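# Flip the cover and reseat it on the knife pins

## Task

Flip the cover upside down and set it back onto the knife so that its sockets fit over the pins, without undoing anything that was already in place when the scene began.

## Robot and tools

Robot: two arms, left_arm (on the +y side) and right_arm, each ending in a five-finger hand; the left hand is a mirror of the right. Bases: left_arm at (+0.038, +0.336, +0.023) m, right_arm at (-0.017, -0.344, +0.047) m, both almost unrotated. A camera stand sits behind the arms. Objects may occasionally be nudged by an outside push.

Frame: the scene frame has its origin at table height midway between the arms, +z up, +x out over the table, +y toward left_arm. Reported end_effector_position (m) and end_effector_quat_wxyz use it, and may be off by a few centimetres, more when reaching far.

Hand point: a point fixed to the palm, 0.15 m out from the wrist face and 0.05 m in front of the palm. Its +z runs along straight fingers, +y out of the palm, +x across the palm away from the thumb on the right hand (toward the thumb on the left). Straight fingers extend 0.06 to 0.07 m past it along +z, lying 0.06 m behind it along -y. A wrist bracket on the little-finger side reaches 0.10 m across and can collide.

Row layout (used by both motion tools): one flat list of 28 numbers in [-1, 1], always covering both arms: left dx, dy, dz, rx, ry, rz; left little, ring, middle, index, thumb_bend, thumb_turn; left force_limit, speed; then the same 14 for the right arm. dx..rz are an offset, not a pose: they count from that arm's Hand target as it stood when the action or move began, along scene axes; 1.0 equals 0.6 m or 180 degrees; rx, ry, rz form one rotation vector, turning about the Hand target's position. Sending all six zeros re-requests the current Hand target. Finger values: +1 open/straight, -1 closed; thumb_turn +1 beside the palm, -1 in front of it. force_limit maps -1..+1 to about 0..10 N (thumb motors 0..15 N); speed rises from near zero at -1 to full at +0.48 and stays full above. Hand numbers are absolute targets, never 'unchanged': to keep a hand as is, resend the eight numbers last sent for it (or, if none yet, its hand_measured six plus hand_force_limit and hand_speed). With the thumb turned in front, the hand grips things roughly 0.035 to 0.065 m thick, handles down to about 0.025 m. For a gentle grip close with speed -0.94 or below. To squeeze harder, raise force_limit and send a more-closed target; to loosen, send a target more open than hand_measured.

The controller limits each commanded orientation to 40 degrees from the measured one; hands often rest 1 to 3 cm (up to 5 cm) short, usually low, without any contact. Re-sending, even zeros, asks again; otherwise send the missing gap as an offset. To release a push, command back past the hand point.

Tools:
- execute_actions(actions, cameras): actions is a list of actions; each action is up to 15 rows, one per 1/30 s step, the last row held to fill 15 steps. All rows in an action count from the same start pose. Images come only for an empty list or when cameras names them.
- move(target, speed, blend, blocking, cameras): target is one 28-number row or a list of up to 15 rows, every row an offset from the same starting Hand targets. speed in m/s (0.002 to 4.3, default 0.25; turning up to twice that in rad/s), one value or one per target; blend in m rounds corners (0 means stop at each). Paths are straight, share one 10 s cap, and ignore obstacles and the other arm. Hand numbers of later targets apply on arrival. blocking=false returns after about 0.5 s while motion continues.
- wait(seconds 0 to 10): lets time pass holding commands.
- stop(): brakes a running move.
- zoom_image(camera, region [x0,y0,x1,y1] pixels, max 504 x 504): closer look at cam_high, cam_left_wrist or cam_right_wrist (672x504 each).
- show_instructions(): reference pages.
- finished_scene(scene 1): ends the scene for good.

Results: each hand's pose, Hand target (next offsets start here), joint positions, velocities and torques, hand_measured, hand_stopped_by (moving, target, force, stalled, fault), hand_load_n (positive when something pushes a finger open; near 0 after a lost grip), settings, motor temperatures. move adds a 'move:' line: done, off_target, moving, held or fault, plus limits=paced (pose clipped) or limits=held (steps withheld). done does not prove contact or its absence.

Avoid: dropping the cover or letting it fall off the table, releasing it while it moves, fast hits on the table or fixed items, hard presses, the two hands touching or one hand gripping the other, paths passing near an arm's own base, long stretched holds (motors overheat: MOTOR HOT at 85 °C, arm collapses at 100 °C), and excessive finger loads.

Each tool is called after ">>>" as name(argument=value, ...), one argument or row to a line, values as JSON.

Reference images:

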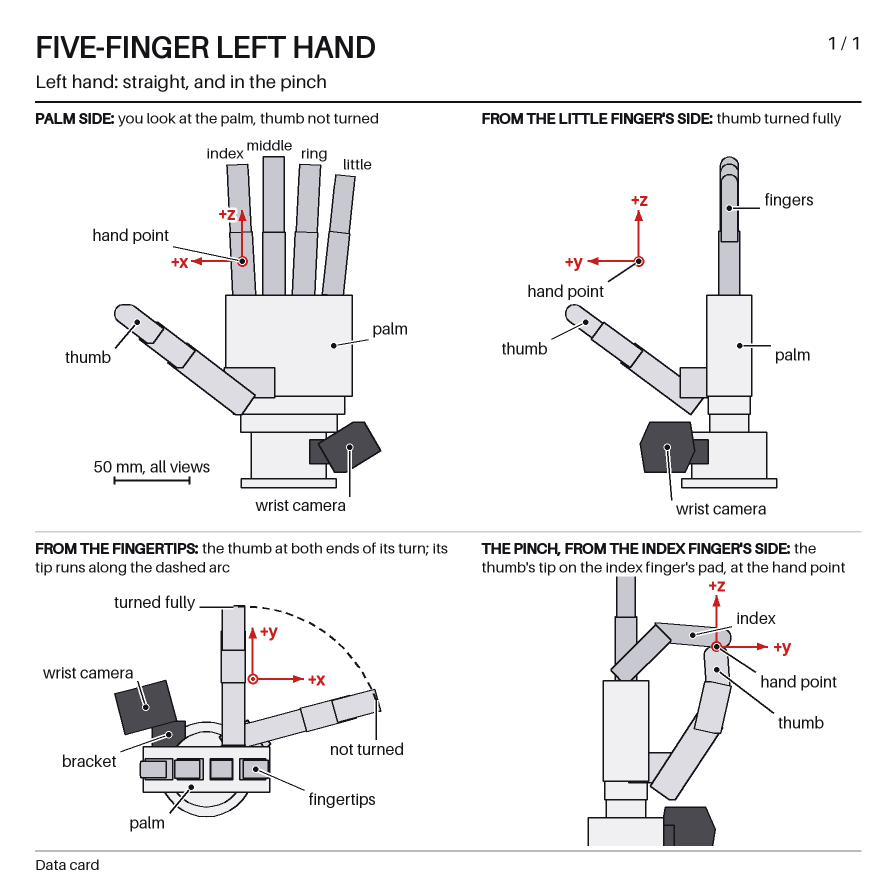

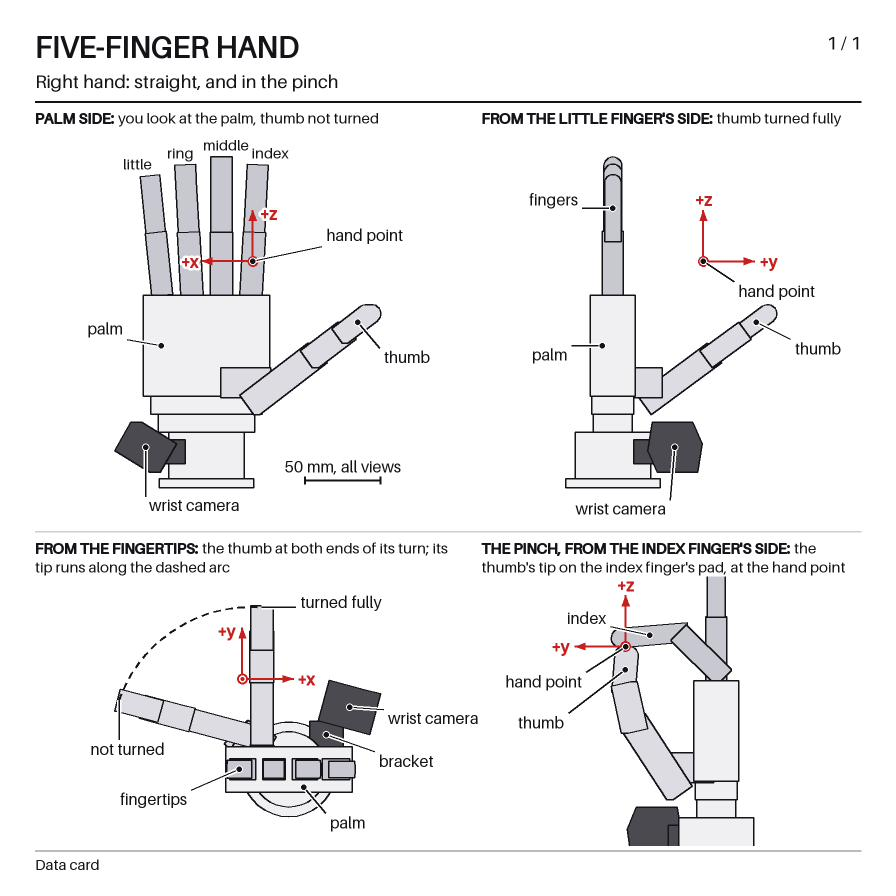

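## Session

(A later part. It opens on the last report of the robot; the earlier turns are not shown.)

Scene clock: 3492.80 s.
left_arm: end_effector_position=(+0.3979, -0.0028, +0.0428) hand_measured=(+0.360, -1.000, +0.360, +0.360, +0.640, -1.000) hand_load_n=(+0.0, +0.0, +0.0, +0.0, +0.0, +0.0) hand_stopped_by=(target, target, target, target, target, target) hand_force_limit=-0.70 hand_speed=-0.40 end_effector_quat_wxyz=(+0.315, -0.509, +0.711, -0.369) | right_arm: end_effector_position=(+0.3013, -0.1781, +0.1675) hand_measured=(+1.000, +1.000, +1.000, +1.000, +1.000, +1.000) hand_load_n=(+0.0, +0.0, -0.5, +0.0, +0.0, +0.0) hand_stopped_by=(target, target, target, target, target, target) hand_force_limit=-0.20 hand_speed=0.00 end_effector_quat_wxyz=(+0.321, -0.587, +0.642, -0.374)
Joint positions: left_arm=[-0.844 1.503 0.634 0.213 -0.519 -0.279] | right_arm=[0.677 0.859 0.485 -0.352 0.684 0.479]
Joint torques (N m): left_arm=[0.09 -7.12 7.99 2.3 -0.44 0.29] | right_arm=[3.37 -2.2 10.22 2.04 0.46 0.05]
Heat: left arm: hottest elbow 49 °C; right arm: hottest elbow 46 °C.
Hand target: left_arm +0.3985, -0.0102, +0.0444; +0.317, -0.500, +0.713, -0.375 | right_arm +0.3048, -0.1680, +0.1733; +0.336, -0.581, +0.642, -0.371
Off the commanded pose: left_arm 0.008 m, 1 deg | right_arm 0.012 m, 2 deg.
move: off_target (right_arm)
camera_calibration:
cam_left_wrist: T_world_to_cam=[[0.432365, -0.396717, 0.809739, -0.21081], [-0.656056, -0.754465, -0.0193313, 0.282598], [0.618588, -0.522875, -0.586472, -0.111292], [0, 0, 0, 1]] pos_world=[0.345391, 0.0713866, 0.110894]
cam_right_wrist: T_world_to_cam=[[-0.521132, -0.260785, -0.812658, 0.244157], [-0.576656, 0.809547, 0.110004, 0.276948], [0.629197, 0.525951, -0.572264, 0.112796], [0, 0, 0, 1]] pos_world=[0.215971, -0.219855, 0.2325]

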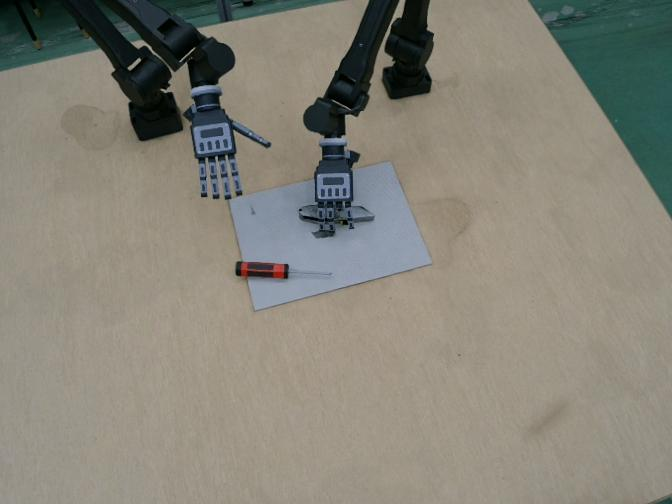

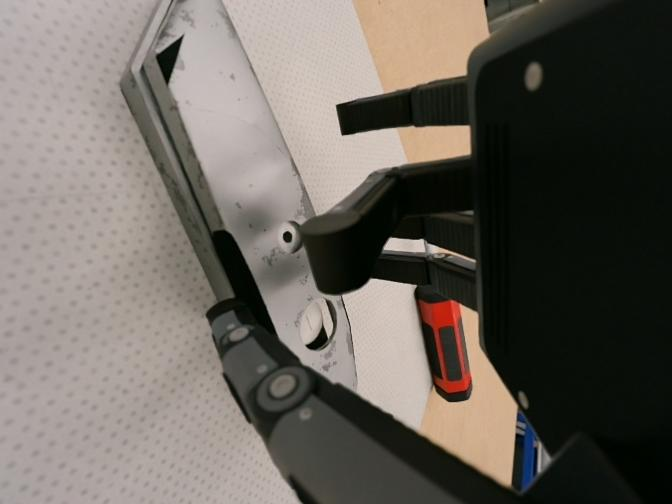

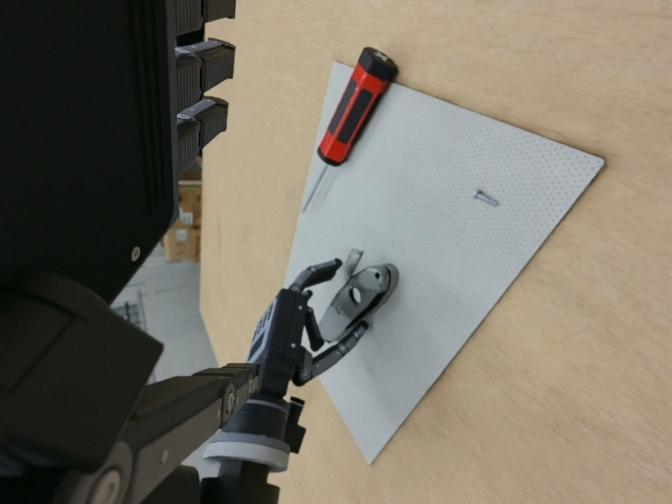

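>>> execute_actions(
  actions=[
    [[0, 0, 0, 0, 0, 0, 0.16, -1, 0.36, 0.36, 0.64, -1, -0.8, -0.9, 0, 0, 0, 0, 0, 0, 1, 1, 1, 1, 1, 1, -0.2, 0]],
  ],
)

>>> execute_actions(
  actions=[
    [[0, 0, 0, 0, 0, 0, 0.08, -1, 0.36, 0.36, 0.64, -1, -0.8, -0.9, 0, 0, 0, 0, 0, 0, 1, 1, 1, 1, 1, 1, -0.2, 0]],
  ],
  cameras=["cam_left_wrist"],
)

Scene clock: 3498.57 s.
left_arm: end_effector_position=(+0.3980, -0.0028, +0.0428) hand_measured=(+0.160, -1.000, +0.360, +0.360, +0.640, -1.000) hand_load_n=(+0.0, +0.0, +0.0, +0.0, +0.0, +0.0) hand_stopped_by=(target, target, target, target, target, target) hand_force_limit=-0.80 hand_speed=-0.90 end_effector_quat_wxyz=(+0.315, -0.509, +0.711, -0.369) | right_arm: end_effector_position=(+0.3013, -0.1781, +0.1675) hand_measured=(+1.000, +1.000, +1.000, +1.000, +1.000, +1.000) hand_load_n=(+0.0, -0.5, +0.0, -0.5, +0.0, +0.0) hand_stopped_by=(target, target, target, target, target, target) hand_force_limit=-0.20 hand_speed=0.00 end_effector_quat_wxyz=(+0.321, -0.587, +0.642, -0.374)
Joint positions: left_arm=[-0.844 1.503 0.634 0.213 -0.519 -0.279] | right_arm=[0.677 0.859 0.485 -0.352 0.684 0.479]
Joint torques (N m): left_arm=[-0.09 -7.3 7.94 2.21 -0.46 0.29] | right_arm=[3.25 -2.32 10.09 1.98 0.49 0.04]
Heat: left arm: hottest elbow 49 °C; right arm: hottest elbow 46 °C.
Hand target: left_arm +0.3986, -0.0102, +0.0444; +0.317, -0.500, +0.713, -0.375 | right_arm +0.3048, -0.1680, +0.1733; +0.336, -0.581, +0.642, -0.371
Off the commanded pose: left_arm 0.008 m, 1 deg | right_arm 0.012 m, 2 deg.

Scene clock: 3499.27 s.
left_arm: end_effector_position=(+0.3980, -0.0028, +0.0428) hand_measured=(+0.080, -1.000, +0.360, +0.360, +0.640, -1.000) hand_load_n=(+0.0, +0.0, +0.0, +0.0, +0.0, +0.0) hand_stopped_by=(target, target, target, target, target, target) hand_force_limit=-0.80 hand_speed=-0.90 end_effector_quat_wxyz=(+0.315, -0.509, +0.711, -0.369) | right_arm: end_effector_position=(+0.3013, -0.1781, +0.1675) hand_measured=(+1.000, +1.000, +1.000, +1.000, +1.000, +1.000) hand_load_n=(+0.0, +0.0, +0.0, +0.0, +0.0, +0.0) hand_stopped_by=(target, target, target, target, target, target) hand_force_limit=-0.20 hand_speed=0.00 end_effector_quat_wxyz=(+0.321, -0.587, +0.642, -0.374)
Joint positions: left_arm=[-0.844 1.503 0.634 0.213 -0.519 -0.279] | right_arm=[0.677 0.859 0.485 -0.352 0.684 0.479]
Joint torques (N m): left_arm=[0.15 -7.24 7.94 2.26 -0.46 0.29] | right_arm=[3.43 -2.26 10.25 1.98 0.47 0.04]
Heat: left arm: hottest elbow 49 °C; right arm: hottest elbow 46 °C.
Hand target: left_arm +0.3986, -0.0102, +0.0444; +0.317, -0.500, +0.713, -0.375 | right_arm +0.3048, -0.1680, +0.1733; +0.336, -0.581, +0.642, -0.371
Off the commanded pose: left_arm 0.008 m, 1 deg | right_arm 0.012 m, 2 deg.
camera_calibration:
cam_left_wrist: T_world_to_cam=[[0.432139, -0.396525, 0.809953, -0.21081], [-0.656105, -0.754424, -0.0192844, 0.282531], [0.618694, -0.52308, -0.586178, -0.111399], [0, 0, 0, 1]] pos_world=[0.345391, 0.0712861, 0.110894]
Images, in order (width x height): cam_left_wrist 672x504.

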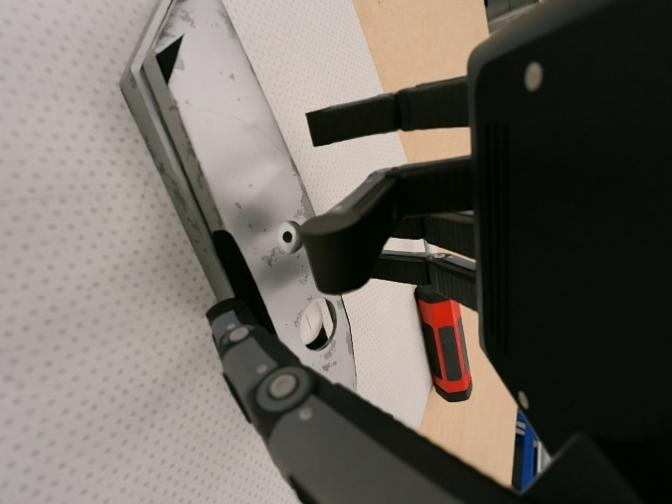

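>>> execute_actions(
  actions=[
    [[0, 0, 0, 0, 0, 0, 0.03, -1, 0.36, 0.36, 0.64, -1, -0.8, -0.9, 0, 0, 0, 0, 0, 0, 1, 1, 1, 1, 1, 1, -0.2, 0]],
  ],
  cameras=["cam_left_wrist"],
)

>>> zoom_image(
  camera="cam_left_wrist",
  region=[100, 0, 350, 250],
)

Scene clock: 3503.60 s.
left_arm: end_effector_position=(+0.3980, -0.0028, +0.0428) hand_measured=(+0.030, -1.000, +0.360, +0.360, +0.640, -1.000) hand_load_n=(+0.0, +0.0, +0.0, +0.0, +0.0, +0.0) hand_stopped_by=(target, target, target, target, target, target) hand_force_limit=-0.80 hand_speed=-0.90 end_effector_quat_wxyz=(+0.315, -0.509, +0.711, -0.369) | right_arm: end_effector_position=(+0.3013, -0.1781, +0.1675) hand_measured=(+1.000, +1.000, +1.000, +1.000, +1.000, +1.000) hand_load_n=(+0.0, +0.0, +0.0, +0.0, +0.0, +0.0) hand_stopped_by=(target, target, target, target, target, target) hand_force_limit=-0.20 hand_speed=0.00 end_effector_quat_wxyz=(+0.321, -0.587, +0.642, -0.374)
Joint positions: left_arm=[-0.844 1.503 0.634 0.213 -0.519 -0.279] | right_arm=[0.677 0.859 0.485 -0.352 0.684 0.479]
Joint torques (N m): left_arm=[0.09 -7.24 8.01 2.28 -0.46 0.3] | right_arm=[3.25 -2.43 10.29 2.18 0.49 0.08]
Heat: left arm: hottest elbow 48 °C; right arm: hottest elbow 46 °C.
Hand target: left_arm +0.3986, -0.0102, +0.0444; +0.317, -0.500, +0.713, -0.375 | right_arm +0.3048, -0.1680, +0.1733; +0.336, -0.581, +0.642, -0.371
Off the commanded pose: left_arm 0.008 m, 1 deg | right_arm 0.012 m, 2 deg.
camera_calibration:
cam_left_wrist: T_world_to_cam=[[0.432139, -0.396525, 0.809953, -0.21081], [-0.656105, -0.754424, -0.0192844, 0.282531], [0.618694, -0.52308, -0.586178, -0.111399], [0, 0, 0, 1]] pos_world=[0.345391, 0.0712861, 0.110894]
Images, in order (width x height): cam_left_wrist 672x504.

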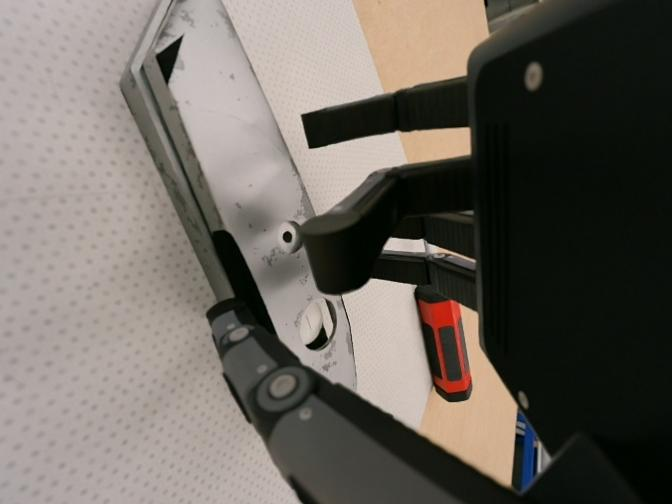

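Scaled by 2.016 from the camera's 672x504 image, which has a finer 960x720 frame.

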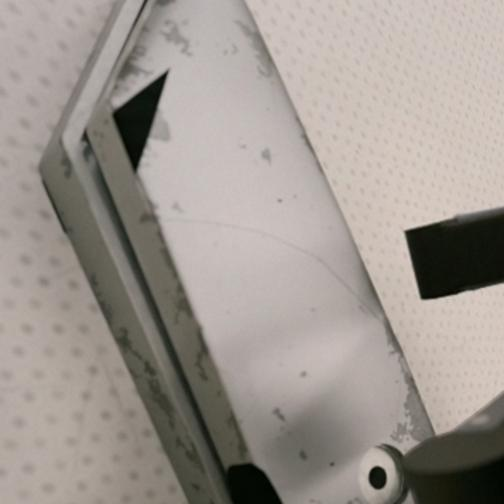

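>>> execute_actions(
  actions=[
    [[0, 0, 0, 0, 0, 0, -0.05, -1, 0.36, 0.36, 0.64, -1, -0.8, -0.9, 0, 0, 0, 0, 0, 0, 1, 1, 1, 1, 1, 1, -0.2, 0]],
  ],
  cameras=["cam_left_wrist"],
)

>>> zoom_image(
  camera="cam_left_wrist",
  region=[100, 0, 350, 250],
)

Scene clock: 3508.80 s.
left_arm: end_effector_position=(+0.3980, -0.0028, +0.0428) hand_measured=(-0.050, -1.000, +0.360, +0.360, +0.640, -1.000) hand_load_n=(+0.0, +0.0, +0.0, +0.0, +0.0, +0.0) hand_stopped_by=(target, target, target, target, target, target) hand_force_limit=-0.80 hand_speed=-0.90 end_effector_quat_wxyz=(+0.315, -0.509, +0.711, -0.369) | right_arm: end_effector_position=(+0.3013, -0.1781, +0.1675) hand_measured=(+1.000, +1.000, +1.000, +1.000, +1.000, +1.000) hand_load_n=(+0.0, +0.0, +0.0, +0.0, +0.0, +0.0) hand_stopped_by=(target, target, target, target, target, target) hand_force_limit=-0.20 hand_speed=0.00 end_effector_quat_wxyz=(+0.321, -0.587, +0.642, -0.374)
Joint positions: left_arm=[-0.844 1.503 0.634 0.213 -0.519 -0.279] | right_arm=[0.677 0.859 0.485 -0.352 0.684 0.479]
Joint torques (N m): left_arm=[0.03 -7.12 7.97 2.28 -0.46 0.27] | right_arm=[2.9 -2.08 10.25 2.02 0.49 0.08]
Heat: left arm: hottest elbow 48 °C; right arm: hottest elbow 46 °C.
Hand target: left_arm +0.3986, -0.0102, +0.0444; +0.317, -0.500, +0.713, -0.375 | right_arm +0.3048, -0.1680, +0.1733; +0.336, -0.581, +0.642, -0.371
Off the commanded pose: left_arm 0.008 m, 1 deg | right_arm 0.012 m, 2 deg.
camera_calibration:
cam_left_wrist: T_world_to_cam=[[0.432139, -0.396525, 0.809953, -0.21081], [-0.656105, -0.754424, -0.0192844, 0.282531], [0.618694, -0.52308, -0.586178, -0.111399], [0, 0, 0, 1]] pos_world=[0.345391, 0.0712861, 0.110894]
Images, in order (width x height): cam_left_wrist 672x504.

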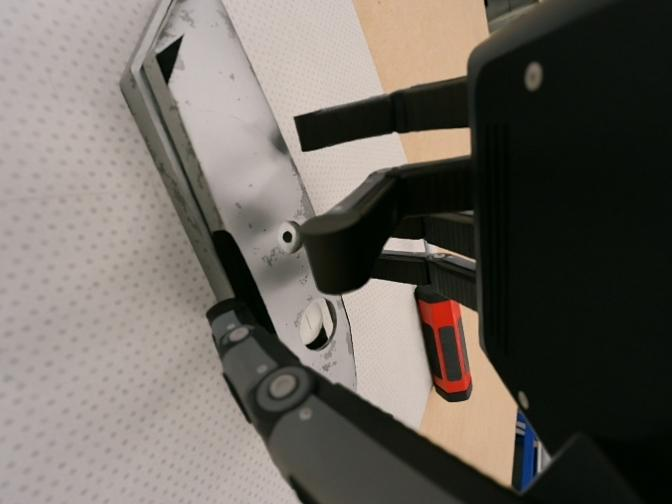

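Scaled by 2.016 from the camera's 672x504 image, which has a finer 960x720 frame.

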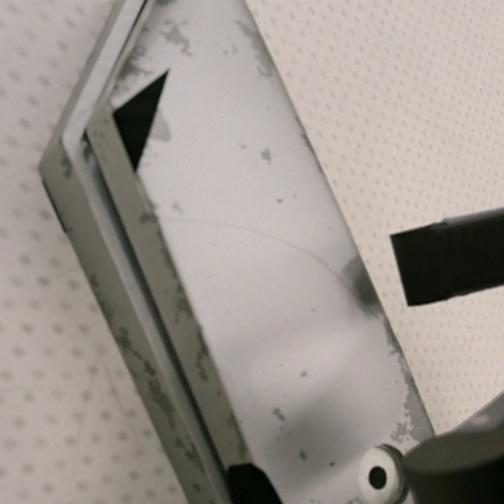

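>>> execute_actions(
  actions=[
    [[0, 0, 0, 0, 0, 0, 0.12, -1, 0.36, 0.36, 0.64, -1, -0.8, -0.8, 0, 0, 0, 0, 0, 0, 1, 1, 1, 1, 1, 1, -0.2, 0]],
  ],
)

>>> move(
  target=[0, 0, -0.0092, 0, 0, 0, 0.12, -1, 0.36, 0.36, 0.64, -1, -0.8, -0.8, 0, 0, 0, 0, 0, 0, 1, 1, 1, 1, 1, 1, -0.2, 0],
  speed=0.03,
  cameras=["cam_left_wrist", "cam_right_wrist"],
)

Scene clock: 3520.03 s.
left_arm: end_effector_position=(+0.3980, -0.0028, +0.0428) hand_measured=(+0.120, -1.000, +0.360, +0.360, +0.640, -1.000) hand_load_n=(+0.0, +0.0, +0.0, +0.0, +0.0, +0.0) hand_stopped_by=(target, target, target, target, target, target) hand_force_limit=-0.80 hand_speed=-0.80 end_effector_quat_wxyz=(+0.315, -0.509, +0.711, -0.369) | right_arm: end_effector_position=(+0.3013, -0.1781, +0.1675) hand_measured=(+1.000, +1.000, +1.000, +1.000, +1.000, +1.000) hand_load_n=(+0.0, -0.5, -0.5, -0.5, +0.0, +0.0) hand_stopped_by=(target, target, target, target, target, target) hand_force_limit=-0.20 hand_speed=0.00 end_effector_quat_wxyz=(+0.321, -0.587, +0.642, -0.374)
Joint positions: left_arm=[-0.844 1.503 0.634 0.213 -0.519 -0.279] | right_arm=[0.677 0.859 0.485 -0.352 0.684 0.479]
Joint torques (N m): left_arm=[0.03 -7 8.01 2.28 -0.44 0.29] | right_arm=[3.31 -2.32 10.3 1.98 0.46 0.07]
Heat: left arm: hottest elbow 48 °C; right arm: hottest elbow 46 °C.
Hand target: left_arm +0.3986, -0.0102, +0.0444; +0.317, -0.500, +0.713, -0.375 | right_arm +0.3048, -0.1680, +0.1733; +0.336, -0.581, +0.642, -0.371
Off the commanded pose: left_arm 0.008 m, 1 deg | right_arm 0.012 m, 2 deg.

Scene clock: 3520.90 s.
left_arm: end_effector_position=(+0.3995, -0.0046, +0.0397) hand_measured=(+0.120, -1.000, +0.360, +0.360, +0.640, -1.000) hand_load_n=(+0.0, +0.0, +0.0, +0.0, +0.0, +0.0) hand_stopped_by=(target, target, target, target, target, target) hand_force_limit=-0.80 hand_speed=-0.80 end_effector_quat_wxyz=(+0.315, -0.509, +0.710, -0.371) | right_arm: end_effector_position=(+0.3013, -0.1781, +0.1675) hand_measured=(+1.000, +1.000, +1.000, +1.000, +1.000, +1.000) hand_load_n=(+0.0, +0.0, +0.0, +0.0, +0.0, +0.0) hand_stopped_by=(target, target, target, target, target, target) hand_force_limit=-0.20 hand_speed=0.00 end_effector_quat_wxyz=(+0.321, -0.587, +0.642, -0.374)
Joint positions: left_arm=[-0.844 1.517 0.634 0.232 -0.519 -0.279] | right_arm=[0.677 0.859 0.485 -0.352 0.684 0.479]
Joint torques (N m): left_arm=[0.15 -7.3 7.51 2.39 -0.45 0.29] | right_arm=[3.14 -1.9 10.22 1.94 0.5 0.06]
Heat: left arm: hottest elbow 48 °C; right arm: hottest elbow 46 °C.
Hand target: left_arm +0.3986, -0.0102, +0.0390; +0.317, -0.500, +0.713, -0.375 | right_arm +0.3048, -0.1680, +0.1733; +0.336, -0.581, +0.642, -0.371
Off the commanded pose: left_arm 0.006 m, 1 deg | right_arm 0.012 m, 2 deg.
move: off_target (right_arm)
camera_calibration:
cam_left_wrist: T_world_to_cam=[[0.42935, -0.393223, 0.81304, -0.208657], [-0.656007, -0.754528, -0.0185, 0.282072], [0.620736, -0.525417, -0.581914, -0.116101], [0, 0, 0, 1]] pos_world=[0.346696, 0.0697805, 0.107304]
cam_right_wrist: T_world_to_cam=[[-0.521132, -0.260785, -0.812658, 0.244157], [-0.576656, 0.809547, 0.110004, 0.276948], [0.629197, 0.525951, -0.572264, 0.112796], [0, 0, 0, 1]] pos_world=[0.215971, -0.219855, 0.2325]
Images, in order (width x height): cam_left_wrist 672x504, cam_right_wrist 672x504.

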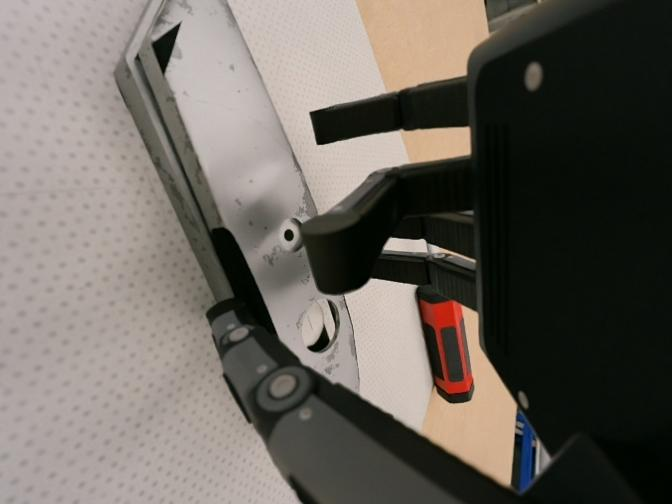

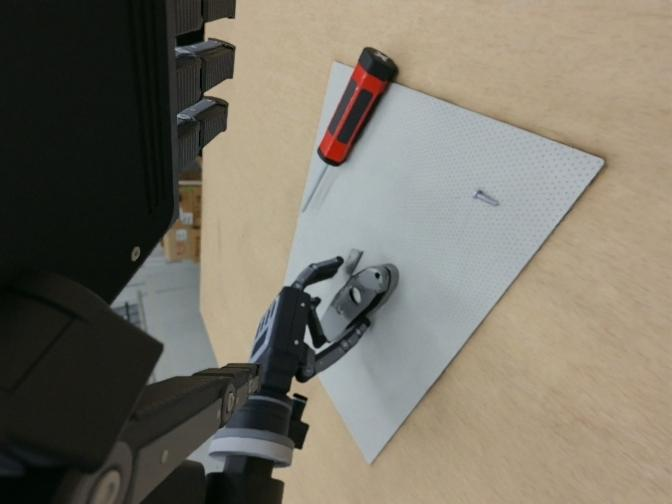

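>>> execute_actions(
  actions=[
    [[0, 0, 0, 0, 0, 0, -0.03, -1, 0.36, 0.36, 0.64, -1, -0.8, -0.9, 0, 0, 0, 0, 0, 0, 1, 1, 1, 1, 1, 1, -0.2, 0]],
  ],
)

>>> execute_actions(
  actions=[
    [[0, 0, 0, 0, 0, 0, -0.08, -1, 0.36, 0.36, 0.64, -1, -0.8, -0.9, 0, 0, 0, 0, 0, 0, 1, 1, 1, 1, 1, 1, -0.2, 0]],
  ],
  cameras=["cam_left_wrist"],
)

>>> zoom_image(
  camera="cam_left_wrist",
  region=[100, 0, 350, 250],
)

Scene clock: 3528.30 s.
left_arm: end_effector_position=(+0.3995, -0.0046, +0.0397) hand_measured=(-0.030, -1.000, +0.360, +0.360, +0.640, -1.000) hand_load_n=(+0.0, +0.0, +0.0, +0.0, +0.0, +0.0) hand_stopped_by=(target, target, target, target, target, target) hand_force_limit=-0.80 hand_speed=-0.90 end_effector_quat_wxyz=(+0.315, -0.509, +0.710, -0.371) | right_arm: end_effector_position=(+0.3013, -0.1781, +0.1675) hand_measured=(+1.000, +1.000, +1.000, +1.000, +1.000, +1.000) hand_load_n=(+0.0, +0.0, +0.0, +0.0, +0.0, +0.0) hand_stopped_by=(target, target, target, target, target, target) hand_force_limit=-0.20 hand_speed=0.00 end_effector_quat_wxyz=(+0.321, -0.587, +0.642, -0.374)
Joint positions: left_arm=[-0.844 1.517 0.634 0.232 -0.519 -0.279] | right_arm=[0.677 0.859 0.485 -0.352 0.684 0.479]
Joint torques (N m): left_arm=[0.03 -7.24 7.57 2.26 -0.46 0.3] | right_arm=[3.37 -2.49 10.19 1.99 0.46 0.04]
Heat: left arm: hottest elbow 48 °C; right arm: hottest elbow 46 °C.
Hand target: left_arm +0.3986, -0.0102, +0.0390; +0.317, -0.500, +0.713, -0.375 | right_arm +0.3048, -0.1680, +0.1733; +0.336, -0.581, +0.642, -0.371
Off the commanded pose: left_arm 0.006 m, 1 deg | right_arm 0.012 m, 2 deg.

Scene clock: 3529.00 s.
left_arm: end_effector_position=(+0.3995, -0.0046, +0.0397) hand_measured=(-0.080, -1.000, +0.360, +0.360, +0.640, -1.000) hand_load_n=(+0.0, +0.0, +0.0, +0.0, +0.0, +0.0) hand_stopped_by=(target, target, target, target, target, target) hand_force_limit=-0.80 hand_speed=-0.90 end_effector_quat_wxyz=(+0.315, -0.509, +0.710, -0.371) | right_arm: end_effector_position=(+0.3013, -0.1781, +0.1675) hand_measured=(+1.000, +1.000, +1.000, +1.000, +1.000, +1.000) hand_load_n=(+0.0, +0.0, +0.0, +0.0, +0.0, +0.0) hand_stopped_by=(target, target, target, target, target, target) hand_force_limit=-0.20 hand_speed=0.00 end_effector_quat_wxyz=(+0.321, -0.587, +0.642, -0.374)
Joint positions: left_arm=[-0.844 1.517 0.634 0.232 -0.519 -0.279] | right_arm=[0.677 0.859 0.485 -0.352 0.684 0.479]
Joint torques (N m): left_arm=[0.09 -7.12 7.53 2.28 -0.45 0.3] | right_arm=[3.19 -1.96 10.25 2.1 0.45 0.06]
Heat: left arm: hottest elbow 48 °C; right arm: hottest elbow 46 °C.
Hand target: left_arm +0.3986, -0.0102, +0.0390; +0.317, -0.500, +0.713, -0.375 | right_arm +0.3048, -0.1680, +0.1733; +0.336, -0.581, +0.642, -0.371
Off the commanded pose: left_arm 0.006 m, 1 deg | right_arm 0.012 m, 2 deg.
camera_calibration:
cam_left_wrist: T_world_to_cam=[[0.42935, -0.393223, 0.81304, -0.208657], [-0.656007, -0.754528, -0.0185, 0.282072], [0.620736, -0.525417, -0.581914, -0.116101], [0, 0, 0, 1]] pos_world=[0.346696, 0.0697805, 0.107304]
Images, in order (width x height): cam_left_wrist 672x504.

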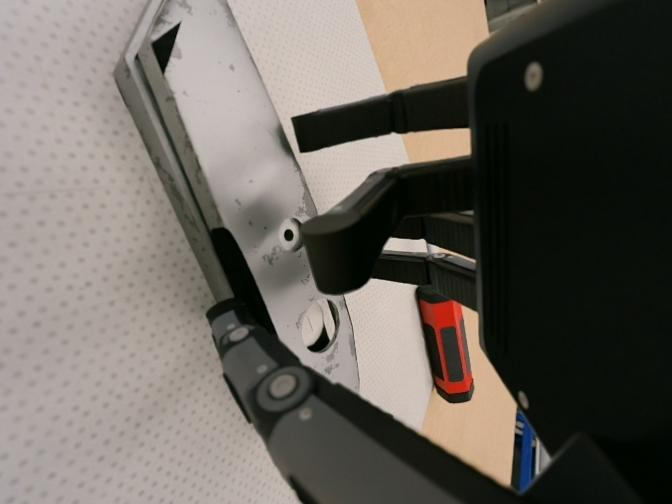

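Scaled by 2.016 from the camera's 672x504 image, which has a finer 960x720 frame.

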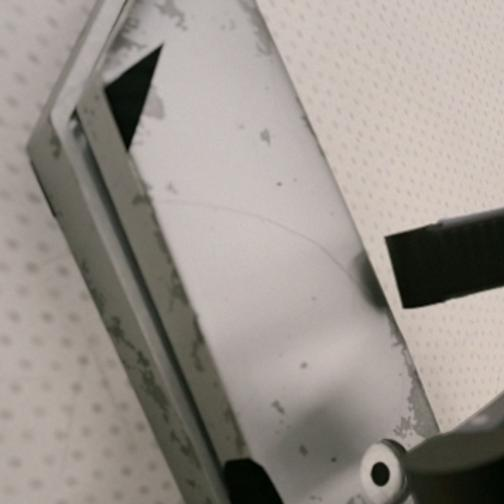

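>>> execute_actions(
  actions=[
    [[0, 0, 0, 0, 0, 0, -0.13, -1, 0.36, 0.36, 0.64, -1, -0.8, -0.9, 0, 0, 0, 0, 0, 0, 1, 1, 1, 1, 1, 1, -0.2, 0]],
  ],
  cameras=["cam_left_wrist"],
)

>>> zoom_image(
  camera="cam_left_wrist",
  region=[100, 0, 350, 250],
)

Scene clock: 3532.90 s.
left_arm: end_effector_position=(+0.3995, -0.0046, +0.0397) hand_measured=(-0.130, -1.000, +0.360, +0.360, +0.640, -1.000) hand_load_n=(+0.0, +0.0, +0.0, +0.0, +0.0, +0.0) hand_stopped_by=(target, target, target, target, target, target) hand_force_limit=-0.80 hand_speed=-0.90 end_effector_quat_wxyz=(+0.315, -0.509, +0.710, -0.371) | right_arm: end_effector_position=(+0.3013, -0.1781, +0.1675) hand_measured=(+1.000, +1.000, +1.000, +1.000, +1.000, +1.000) hand_load_n=(+0.0, +0.0, +0.0, +0.0, +0.0, +0.0) hand_stopped_by=(target, target, target, target, target, target) hand_force_limit=-0.20 hand_speed=0.00 end_effector_quat_wxyz=(+0.321, -0.587, +0.642, -0.374)
Joint positions: left_arm=[-0.844 1.517 0.634 0.232 -0.519 -0.279] | right_arm=[0.677 0.859 0.485 -0.352 0.684 0.479]
Joint torques (N m): left_arm=[0.15 -7.18 7.51 2.24 -0.46 0.3] | right_arm=[3.6 -2.2 10.25 1.99 0.51 0.05]
Heat: left arm: hottest elbow 48 °C; right arm: hottest elbow 46 °C.
Hand target: left_arm +0.3986, -0.0102, +0.0390; +0.317, -0.500, +0.713, -0.375 | right_arm +0.3048, -0.1680, +0.1733; +0.336, -0.581, +0.642, -0.371
Off the commanded pose: left_arm 0.006 m, 1 deg | right_arm 0.012 m, 2 deg.
camera_calibration:
cam_left_wrist: T_world_to_cam=[[0.42935, -0.393223, 0.81304, -0.208657], [-0.656007, -0.754528, -0.0185, 0.282072], [0.620736, -0.525417, -0.581914, -0.116101], [0, 0, 0, 1]] pos_world=[0.346696, 0.0697805, 0.107304]
Images, in order (width x height): cam_left_wrist 672x504.

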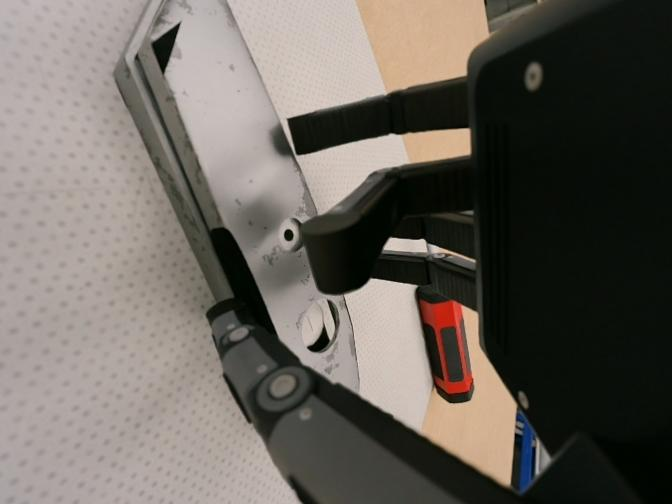

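Scaled by 2.016 from the camera's 672x504 image, which has a finer 960x720 frame.

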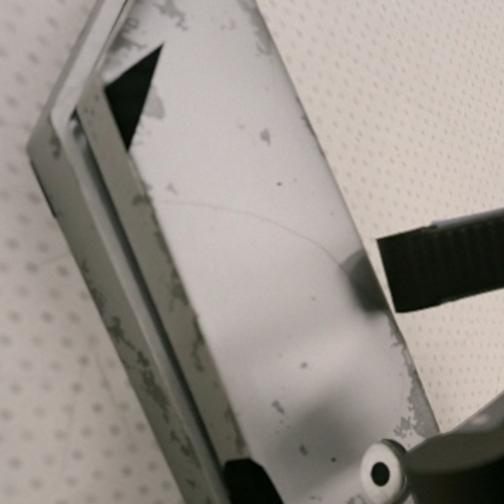

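>>> execute_actions(
  actions=[
    [[0, 0, 0, 0, 0, 0, 0.3, -1, 0.4, 0.5, 0.64, -1, -0.8, -0.5, 0, 0, 0, 0, 0, 0, 1, 1, 1, 1, 1, 1, -0.2, 0]],
  ],
)

>>> move(
  target=[
    [0, 0, 0.1, 0, 0, 0, 0.3, -1, 0.4, 0.5, 0.64, -1, -0.8, -0.5, 0, 0, 0, 0, 0, 0, 1, 1, 1, 1, 1, 1, -0.2, 0],
    [0.022, 0.07, 0.1, 0, 0, 0, 0.3, -1, 0.4, 0.5, 0.64, -1, -0.8, -0.5, 0, 0, 0, 0, 0, 0, 1, 1, 1, 1, 1, 1, -0.2, 0],
  ],
  speed=0.05,
  cameras=["all"],
)

Scene clock: 3571.67 s.
left_arm: end_effector_position=(+0.3995, -0.0047, +0.0397) hand_measured=(+0.300, -1.000, +0.400, +0.500, +0.640, -1.000) hand_load_n=(+0.0, +0.0, +0.0, +0.0, +0.0, +0.0) hand_stopped_by=(target, target, target, target, target, target) hand_force_limit=-0.80 hand_speed=-0.50 end_effector_quat_wxyz=(+0.315, -0.509, +0.710, -0.371) | right_arm: end_effector_position=(+0.3013, -0.1781, +0.1675) hand_measured=(+1.000, +1.000, +1.000, +1.000, +1.000, +1.000) hand_load_n=(-0.5, +0.0, +0.0, +0.0, +0.0, +0.0) hand_stopped_by=(target, target, target, target, target, target) hand_force_limit=-0.20 hand_speed=0.00 end_effector_quat_wxyz=(+0.321, -0.587, +0.642, -0.374)
Joint positions: left_arm=[-0.844 1.518 0.634 0.233 -0.519 -0.279] | right_arm=[0.677 0.859 0.485 -0.352 0.684 0.479]
Joint torques (N m): left_arm=[0.03 -7.18 7.53 2.21 -0.46 0.3] | right_arm=[3.66 -2.26 10.18 1.99 0.45 0.06]
Heat: left arm: hottest elbow 47 °C; right arm: hottest elbow 46 °C.
Hand target: left_arm +0.3986, -0.0102, +0.0388; +0.317, -0.500, +0.713, -0.375 | right_arm +0.3048, -0.1680, +0.1733; +0.336, -0.581, +0.642, -0.371
Off the commanded pose: left_arm 0.006 m, 1 deg | right_arm 0.012 m, 2 deg.

Scene clock: 3574.77 s.
left_arm: end_effector_position=(+0.4056, +0.0312, +0.0873) hand_measured=(+0.300, -1.000, +0.400, +0.500, +0.640, -1.000) hand_load_n=(+0.0, +0.0, +0.0, +0.0, +0.0, +0.0) hand_stopped_by=(target, target, target, target, target, target) hand_force_limit=-0.80 hand_speed=-0.50 end_effector_quat_wxyz=(+0.311, -0.504, +0.720, -0.363) | right_arm: end_effector_position=(+0.3013, -0.1781, +0.1675) hand_measured=(+1.000, +1.000, +1.000, +1.000, +1.000, +1.000) hand_load_n=(+0.0, +0.0, +0.0, +0.0, +0.0, +0.0) hand_stopped_by=(target, target, target, target, target, target) hand_force_limit=-0.20 hand_speed=0.00 end_effector_quat_wxyz=(+0.321, -0.587, +0.642, -0.374)
Joint positions: left_arm=[-0.759 1.34 0.636 0.059 -0.439 -0.212] | right_arm=[0.677 0.859 0.485 -0.352 0.684 0.479]
Joint torques (N m): left_arm=[1.55 -7.94 8.54 2.3 -0.18 0.3] | right_arm=[3.31 -2.14 10.19 2.04 0.46 0.04]
Heat: left arm: hottest elbow 47 °C; right arm: hottest elbow 46 °C.
Hand target: left_arm +0.4119, +0.0318, +0.0990; +0.317, -0.500, +0.713, -0.375 | right_arm +0.3048, -0.1680, +0.1733; +0.336, -0.581, +0.642, -0.371
Off the commanded pose: left_arm 0.013 m, 2 deg | right_arm 0.012 m, 2 deg.
move: off_target (left_arm, right_arm)
camera_calibration:
cam_left_wrist: T_world_to_cam=[[0.437846, -0.41375, 0.798186, -0.237427], [-0.66723, -0.744584, -0.0199548, 0.318282], [0.602573, -0.523837, -0.60208, -0.0642879], [0, 0, 0, 1]] pos_world=[0.355062, 0.105075, 0.157156]
cam_right_wrist: T_world_to_cam=[[-0.521132, -0.260785, -0.812658, 0.244157], [-0.576656, 0.809547, 0.110004, 0.276948], [0.629197, 0.525951, -0.572264, 0.112796], [0, 0, 0, 1]] pos_world=[0.215971, -0.219855, 0.2325]

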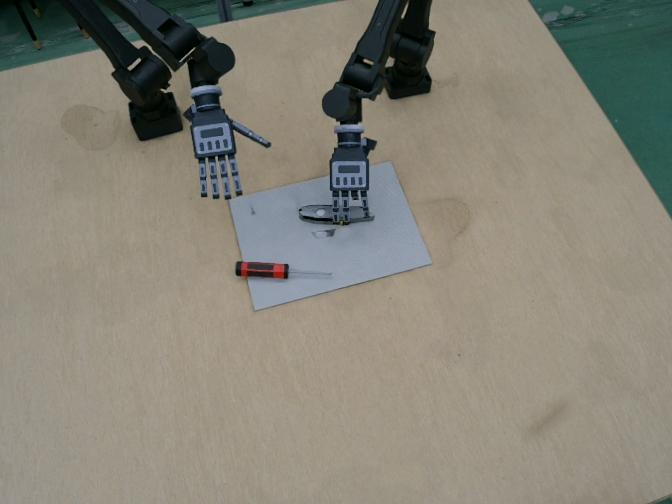

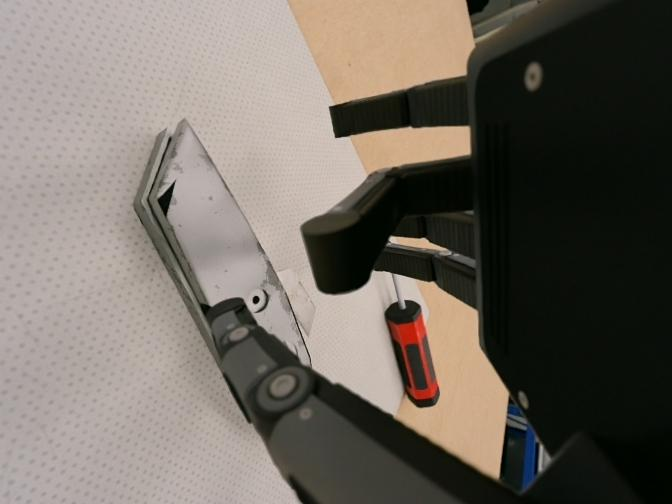

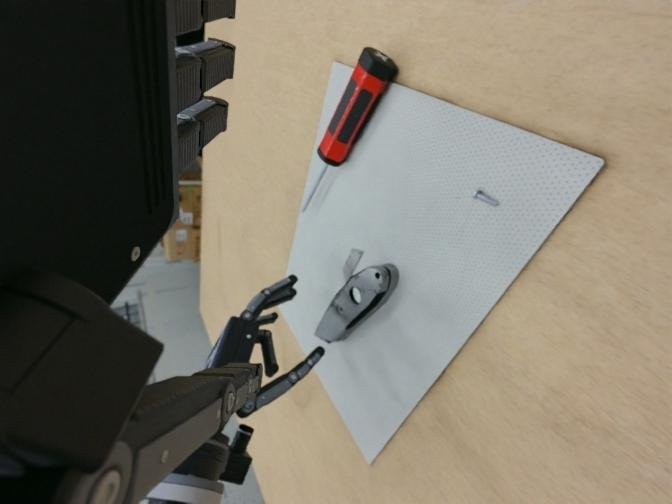

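>>> zoom_image(
  camera="cam_left_wrist",
  region=[120, 100, 240, 220],
)

>>> zoom_image(
  camera="cam_high",
  region=[294, 200, 339, 230],
)

>>> zoom_image(
  camera="cam_right_wrist",
  region=[305, 250, 405, 350],
)

Scaled by 4.200 from the camera's 672x504 image, which has a finer 960x720 frame.

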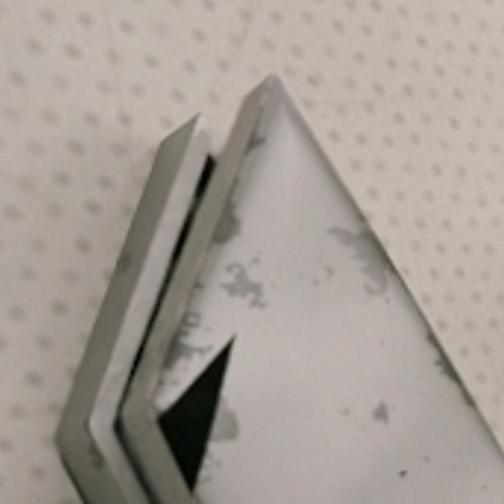

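Scaled by 11.200 from the camera's 672x504 image, which has a finer 960x720 frame.

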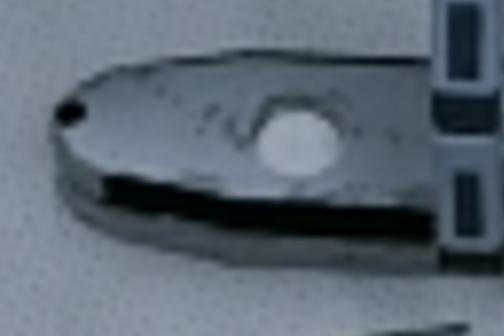

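Scaled by 5.040 from the camera's 672x504 image, which has a finer 960x720 frame.

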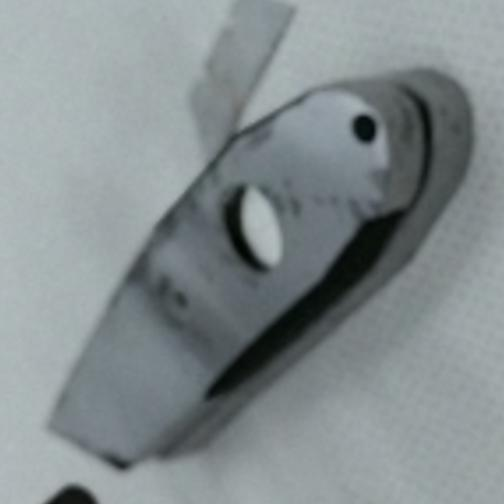

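>>> zoom_image(
  camera="cam_high",
  region=[312, 205, 328, 219],
)

>>> zoom_image(
  camera="cam_right_wrist",
  region=[340, 280, 370, 310],
)

Scaled by 31.500 from the camera's 672x504 image, which has a finer 960x720 frame.

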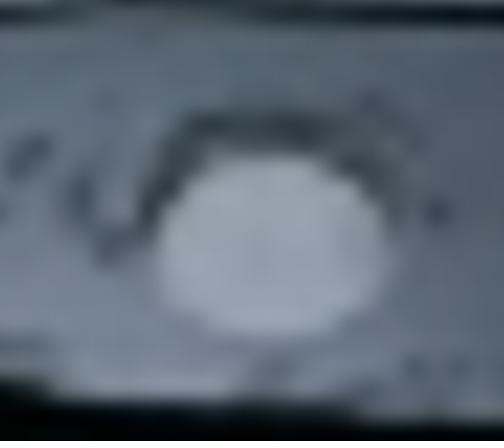

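Scaled by 16.800 from the camera's 672x504 image, which has a finer 960x720 frame.

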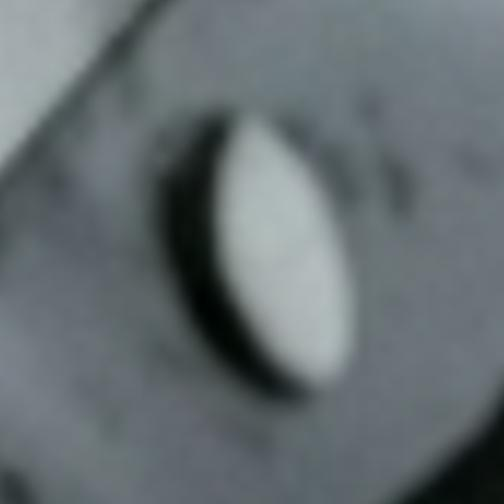

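>>> move(
  target=[
    [0.016, 0.0203, 0, 0, 0, 0, 0.3, -1, 0.4, 0.5, 0.64, -1, -0.8, -0.5, 0, 0, 0, 0, 0, 0, 1, 1, 1, 1, 1, 1, -0.2, 0],
    [0.016, 0.0203, -0.0875, 0, 0, 0, 0.3, -1, 0.4, 0.5, 0.64, -1, -0.8, -0.5, 0, 0, 0, 0, 0, 0, 1, 1, 1, 1, 1, 1, -0.2, 0],
  ],
  speed=0.05,
  cameras=["all"],
)

Scene clock: 3649.47 s.
left_arm: end_effector_position=(+0.4162, +0.0413, +0.0473) hand_measured=(+0.300, -1.000, +0.400, +0.500, +0.640, -1.000) hand_load_n=(+0.0, +0.0, +0.0, +0.0, +0.0, +0.0) hand_stopped_by=(target, target, target, target, target, target) hand_force_limit=-0.80 hand_speed=-0.50 end_effector_quat_wxyz=(+0.312, -0.503, +0.714, -0.374) | right_arm: end_effector_position=(+0.3013, -0.1781, +0.1675) hand_measured=(+1.000, +1.000, +1.000, +1.000, +1.000, +1.000) hand_load_n=(+0.0, +0.0, +0.0, +0.0, +0.0, +0.0) hand_stopped_by=(target, target, target, target, target, target) hand_force_limit=-0.20 hand_speed=0.00 end_effector_quat_wxyz=(+0.321, -0.587, +0.642, -0.374)
Joint positions: left_arm=[-0.716 1.446 0.573 0.266 -0.402 -0.184] | right_arm=[0.677 0.859 0.485 -0.352 0.684 0.479]
Joint torques (N m): left_arm=[1.85 -6.53 7.43 2.35 -0.15 0.3] | right_arm=[3.78 -2.43 10.29 2.1 0.47 0.03]
Heat: left arm: hottest elbow 49 °C; right arm: hottest elbow 46 °C.
Hand target: left_arm +0.4215, +0.0440, +0.0465; +0.317, -0.500, +0.713, -0.375 | right_arm +0.3048, -0.1680, +0.1733; +0.336, -0.581, +0.642, -0.371
Off the commanded pose: left_arm 0.006 m, 1 deg | right_arm 0.012 m, 2 deg.
move: off_target (right_arm)
camera_calibration:
cam_left_wrist: T_world_to_cam=[[0.422341, -0.399207, 0.813795, -0.200843], [-0.668212, -0.743752, -0.0180609, 0.332449], [0.612472, -0.536159, -0.580872, -0.0940712], [0, 0, 0, 1]] pos_world=[0.364587, 0.116645, 0.114806]
cam_right_wrist: T_world_to_cam=[[-0.521132, -0.260785, -0.812658, 0.244157], [-0.576656, 0.809547, 0.110004, 0.276948], [0.629197, 0.525951, -0.572264, 0.112796], [0, 0, 0, 1]] pos_world=[0.215971, -0.219855, 0.2325]

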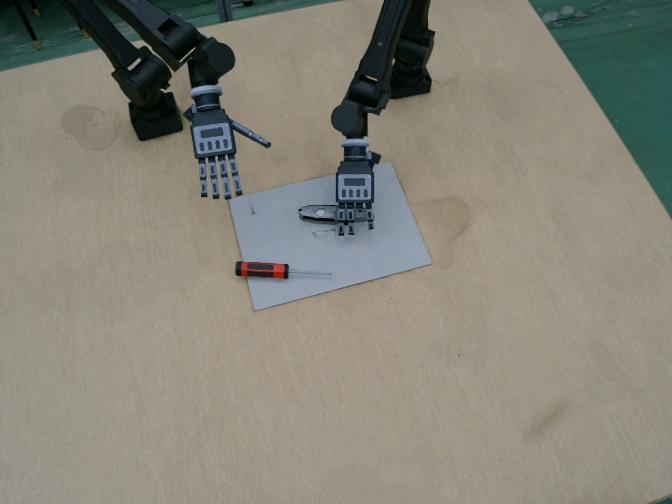

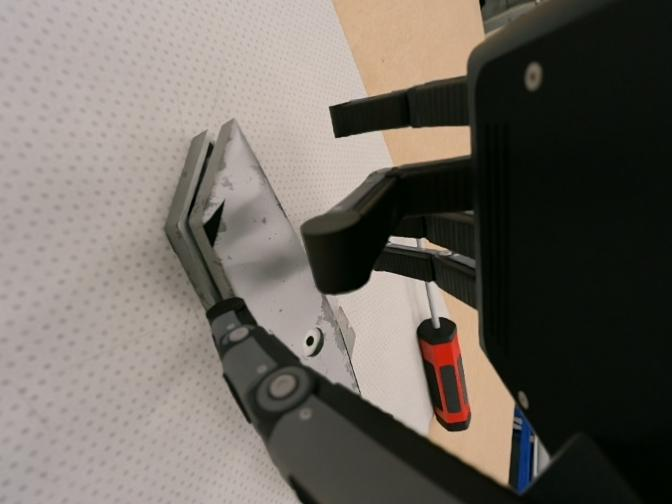

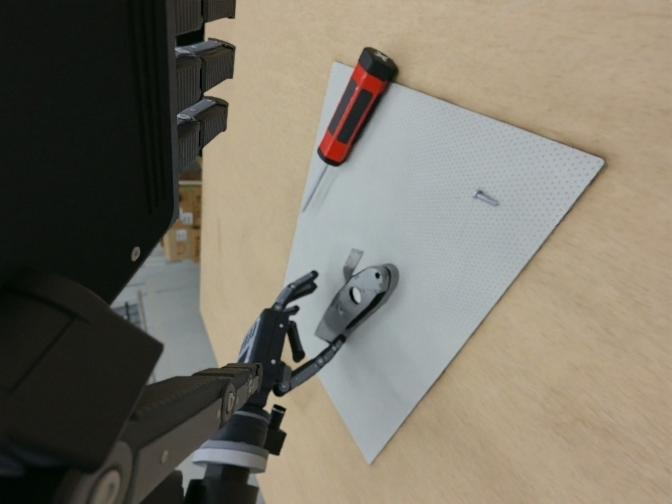

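>>> move(
  target=[-0.0015, 0, -0.006, 0, 0, 0, 0.3, -1, 0.4, 0.5, 0.66, -1, -0.8, -0.5, 0, 0, 0, 0, 0, 0, 1, 1, 1, 1, 1, 1, -0.2, 0],
  speed=0.03,
  cameras=["cam_left_wrist", "cam_right_wrist"],
)

>>> zoom_image(
  camera="cam_left_wrist",
  region=[150, 90, 400, 340],
)

>>> zoom_image(
  camera="cam_right_wrist",
  region=[280, 250, 400, 370],
)

Scene clock: 3655.63 s.
left_arm: end_effector_position=(+0.4159, +0.0416, +0.0443) hand_measured=(+0.300, -1.000, +0.400, +0.500, +0.660, -1.000) hand_load_n=(+0.0, +0.0, +0.0, +0.0, +0.0, +0.0) hand_stopped_by=(target, target, target, target, target, target) hand_force_limit=-0.80 hand_speed=-0.50 end_effector_quat_wxyz=(+0.312, -0.503, +0.714, -0.375) | right_arm: end_effector_position=(+0.3013, -0.1781, +0.1675) hand_measured=(+1.000, +1.000, +1.000, +1.000, +1.000, +1.000) hand_load_n=(+0.0, +0.0, +0.0, +0.0, +0.0, -0.5) hand_stopped_by=(target, target, target, target, target, target) hand_force_limit=-0.20 hand_speed=0.00 end_effector_quat_wxyz=(+0.321, -0.587, +0.642, -0.374)
Joint positions: left_arm=[-0.716 1.454 0.568 0.279 -0.402 -0.184] | right_arm=[0.677 0.859 0.485 -0.352 0.684 0.479]
Joint torques (N m): left_arm=[1.55 -6.48 7.32 2.41 -0.22 0.31] | right_arm=[3.14 -2.67 10.28 1.98 0.49 0.06]
Heat: left arm: hottest elbow 49 °C; right arm: hottest elbow 46 °C.
Hand target: left_arm +0.4205, +0.0440, +0.0428; +0.317, -0.500, +0.713, -0.375 | right_arm +0.3048, -0.1680, +0.1733; +0.336, -0.581, +0.642, -0.371
Off the commanded pose: left_arm 0.005 m, 1 deg | right_arm 0.012 m, 2 deg.
move: off_target (right_arm)
camera_calibration:
cam_left_wrist: T_world_to_cam=[[0.42184, -0.398771, 0.814268, -0.197998], [-0.668218, -0.743746, -0.0180566, 0.332417], [0.612809, -0.536492, -0.580208, -0.0956854], [0, 0, 0, 1]] pos_world=[0.364288, 0.116944, 0.111708]
cam_right_wrist: T_world_to_cam=[[-0.521132, -0.260785, -0.812658, 0.244157], [-0.576656, 0.809547, 0.110004, 0.276948], [0.629197, 0.525951, -0.572264, 0.112796], [0, 0, 0, 1]] pos_world=[0.215971, -0.219855, 0.2325]
Images, in order (width x height): cam_left_wrist 672x504, cam_right_wrist 672x504.

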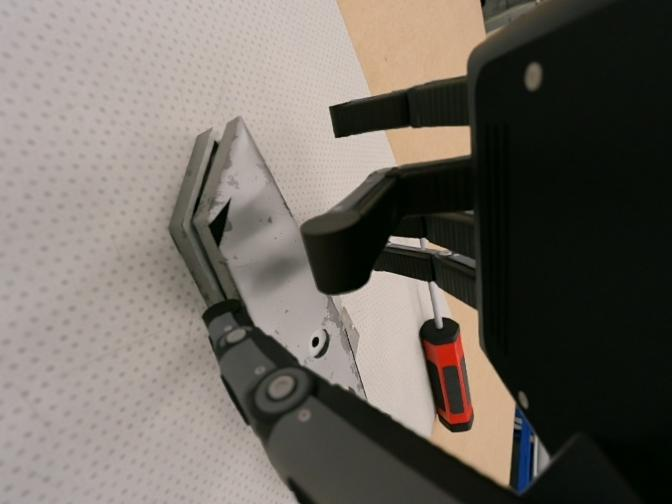

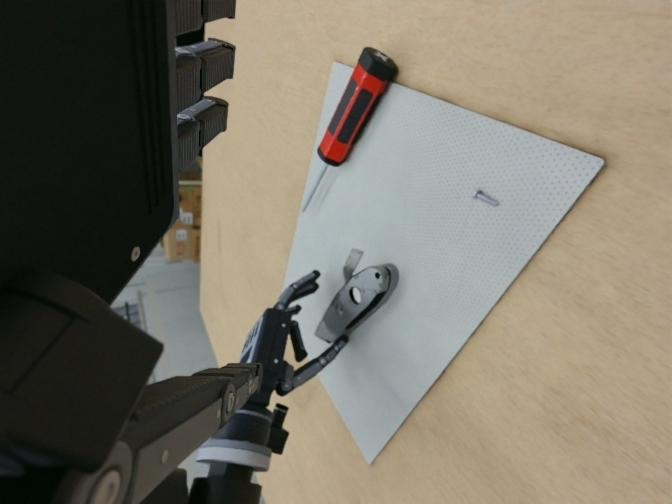

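Scaled by 2.016 from the camera's 672x504 image, which has a finer 960x720 frame.

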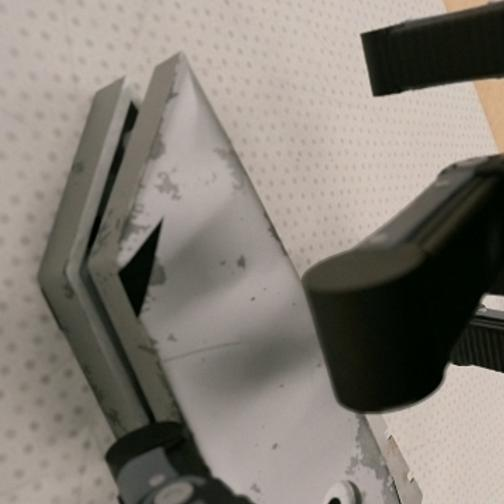

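Scaled by 4.200 from the camera's 672x504 image, which has a finer 960x720 frame.

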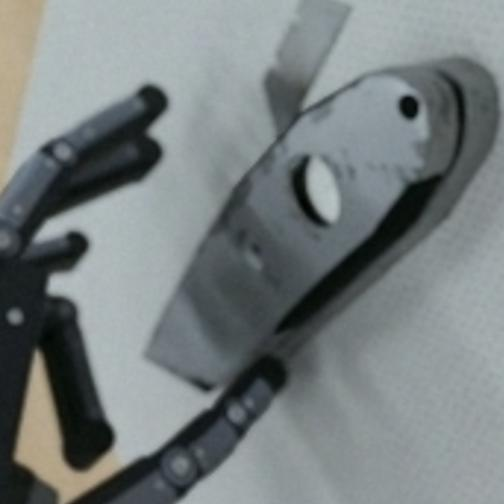

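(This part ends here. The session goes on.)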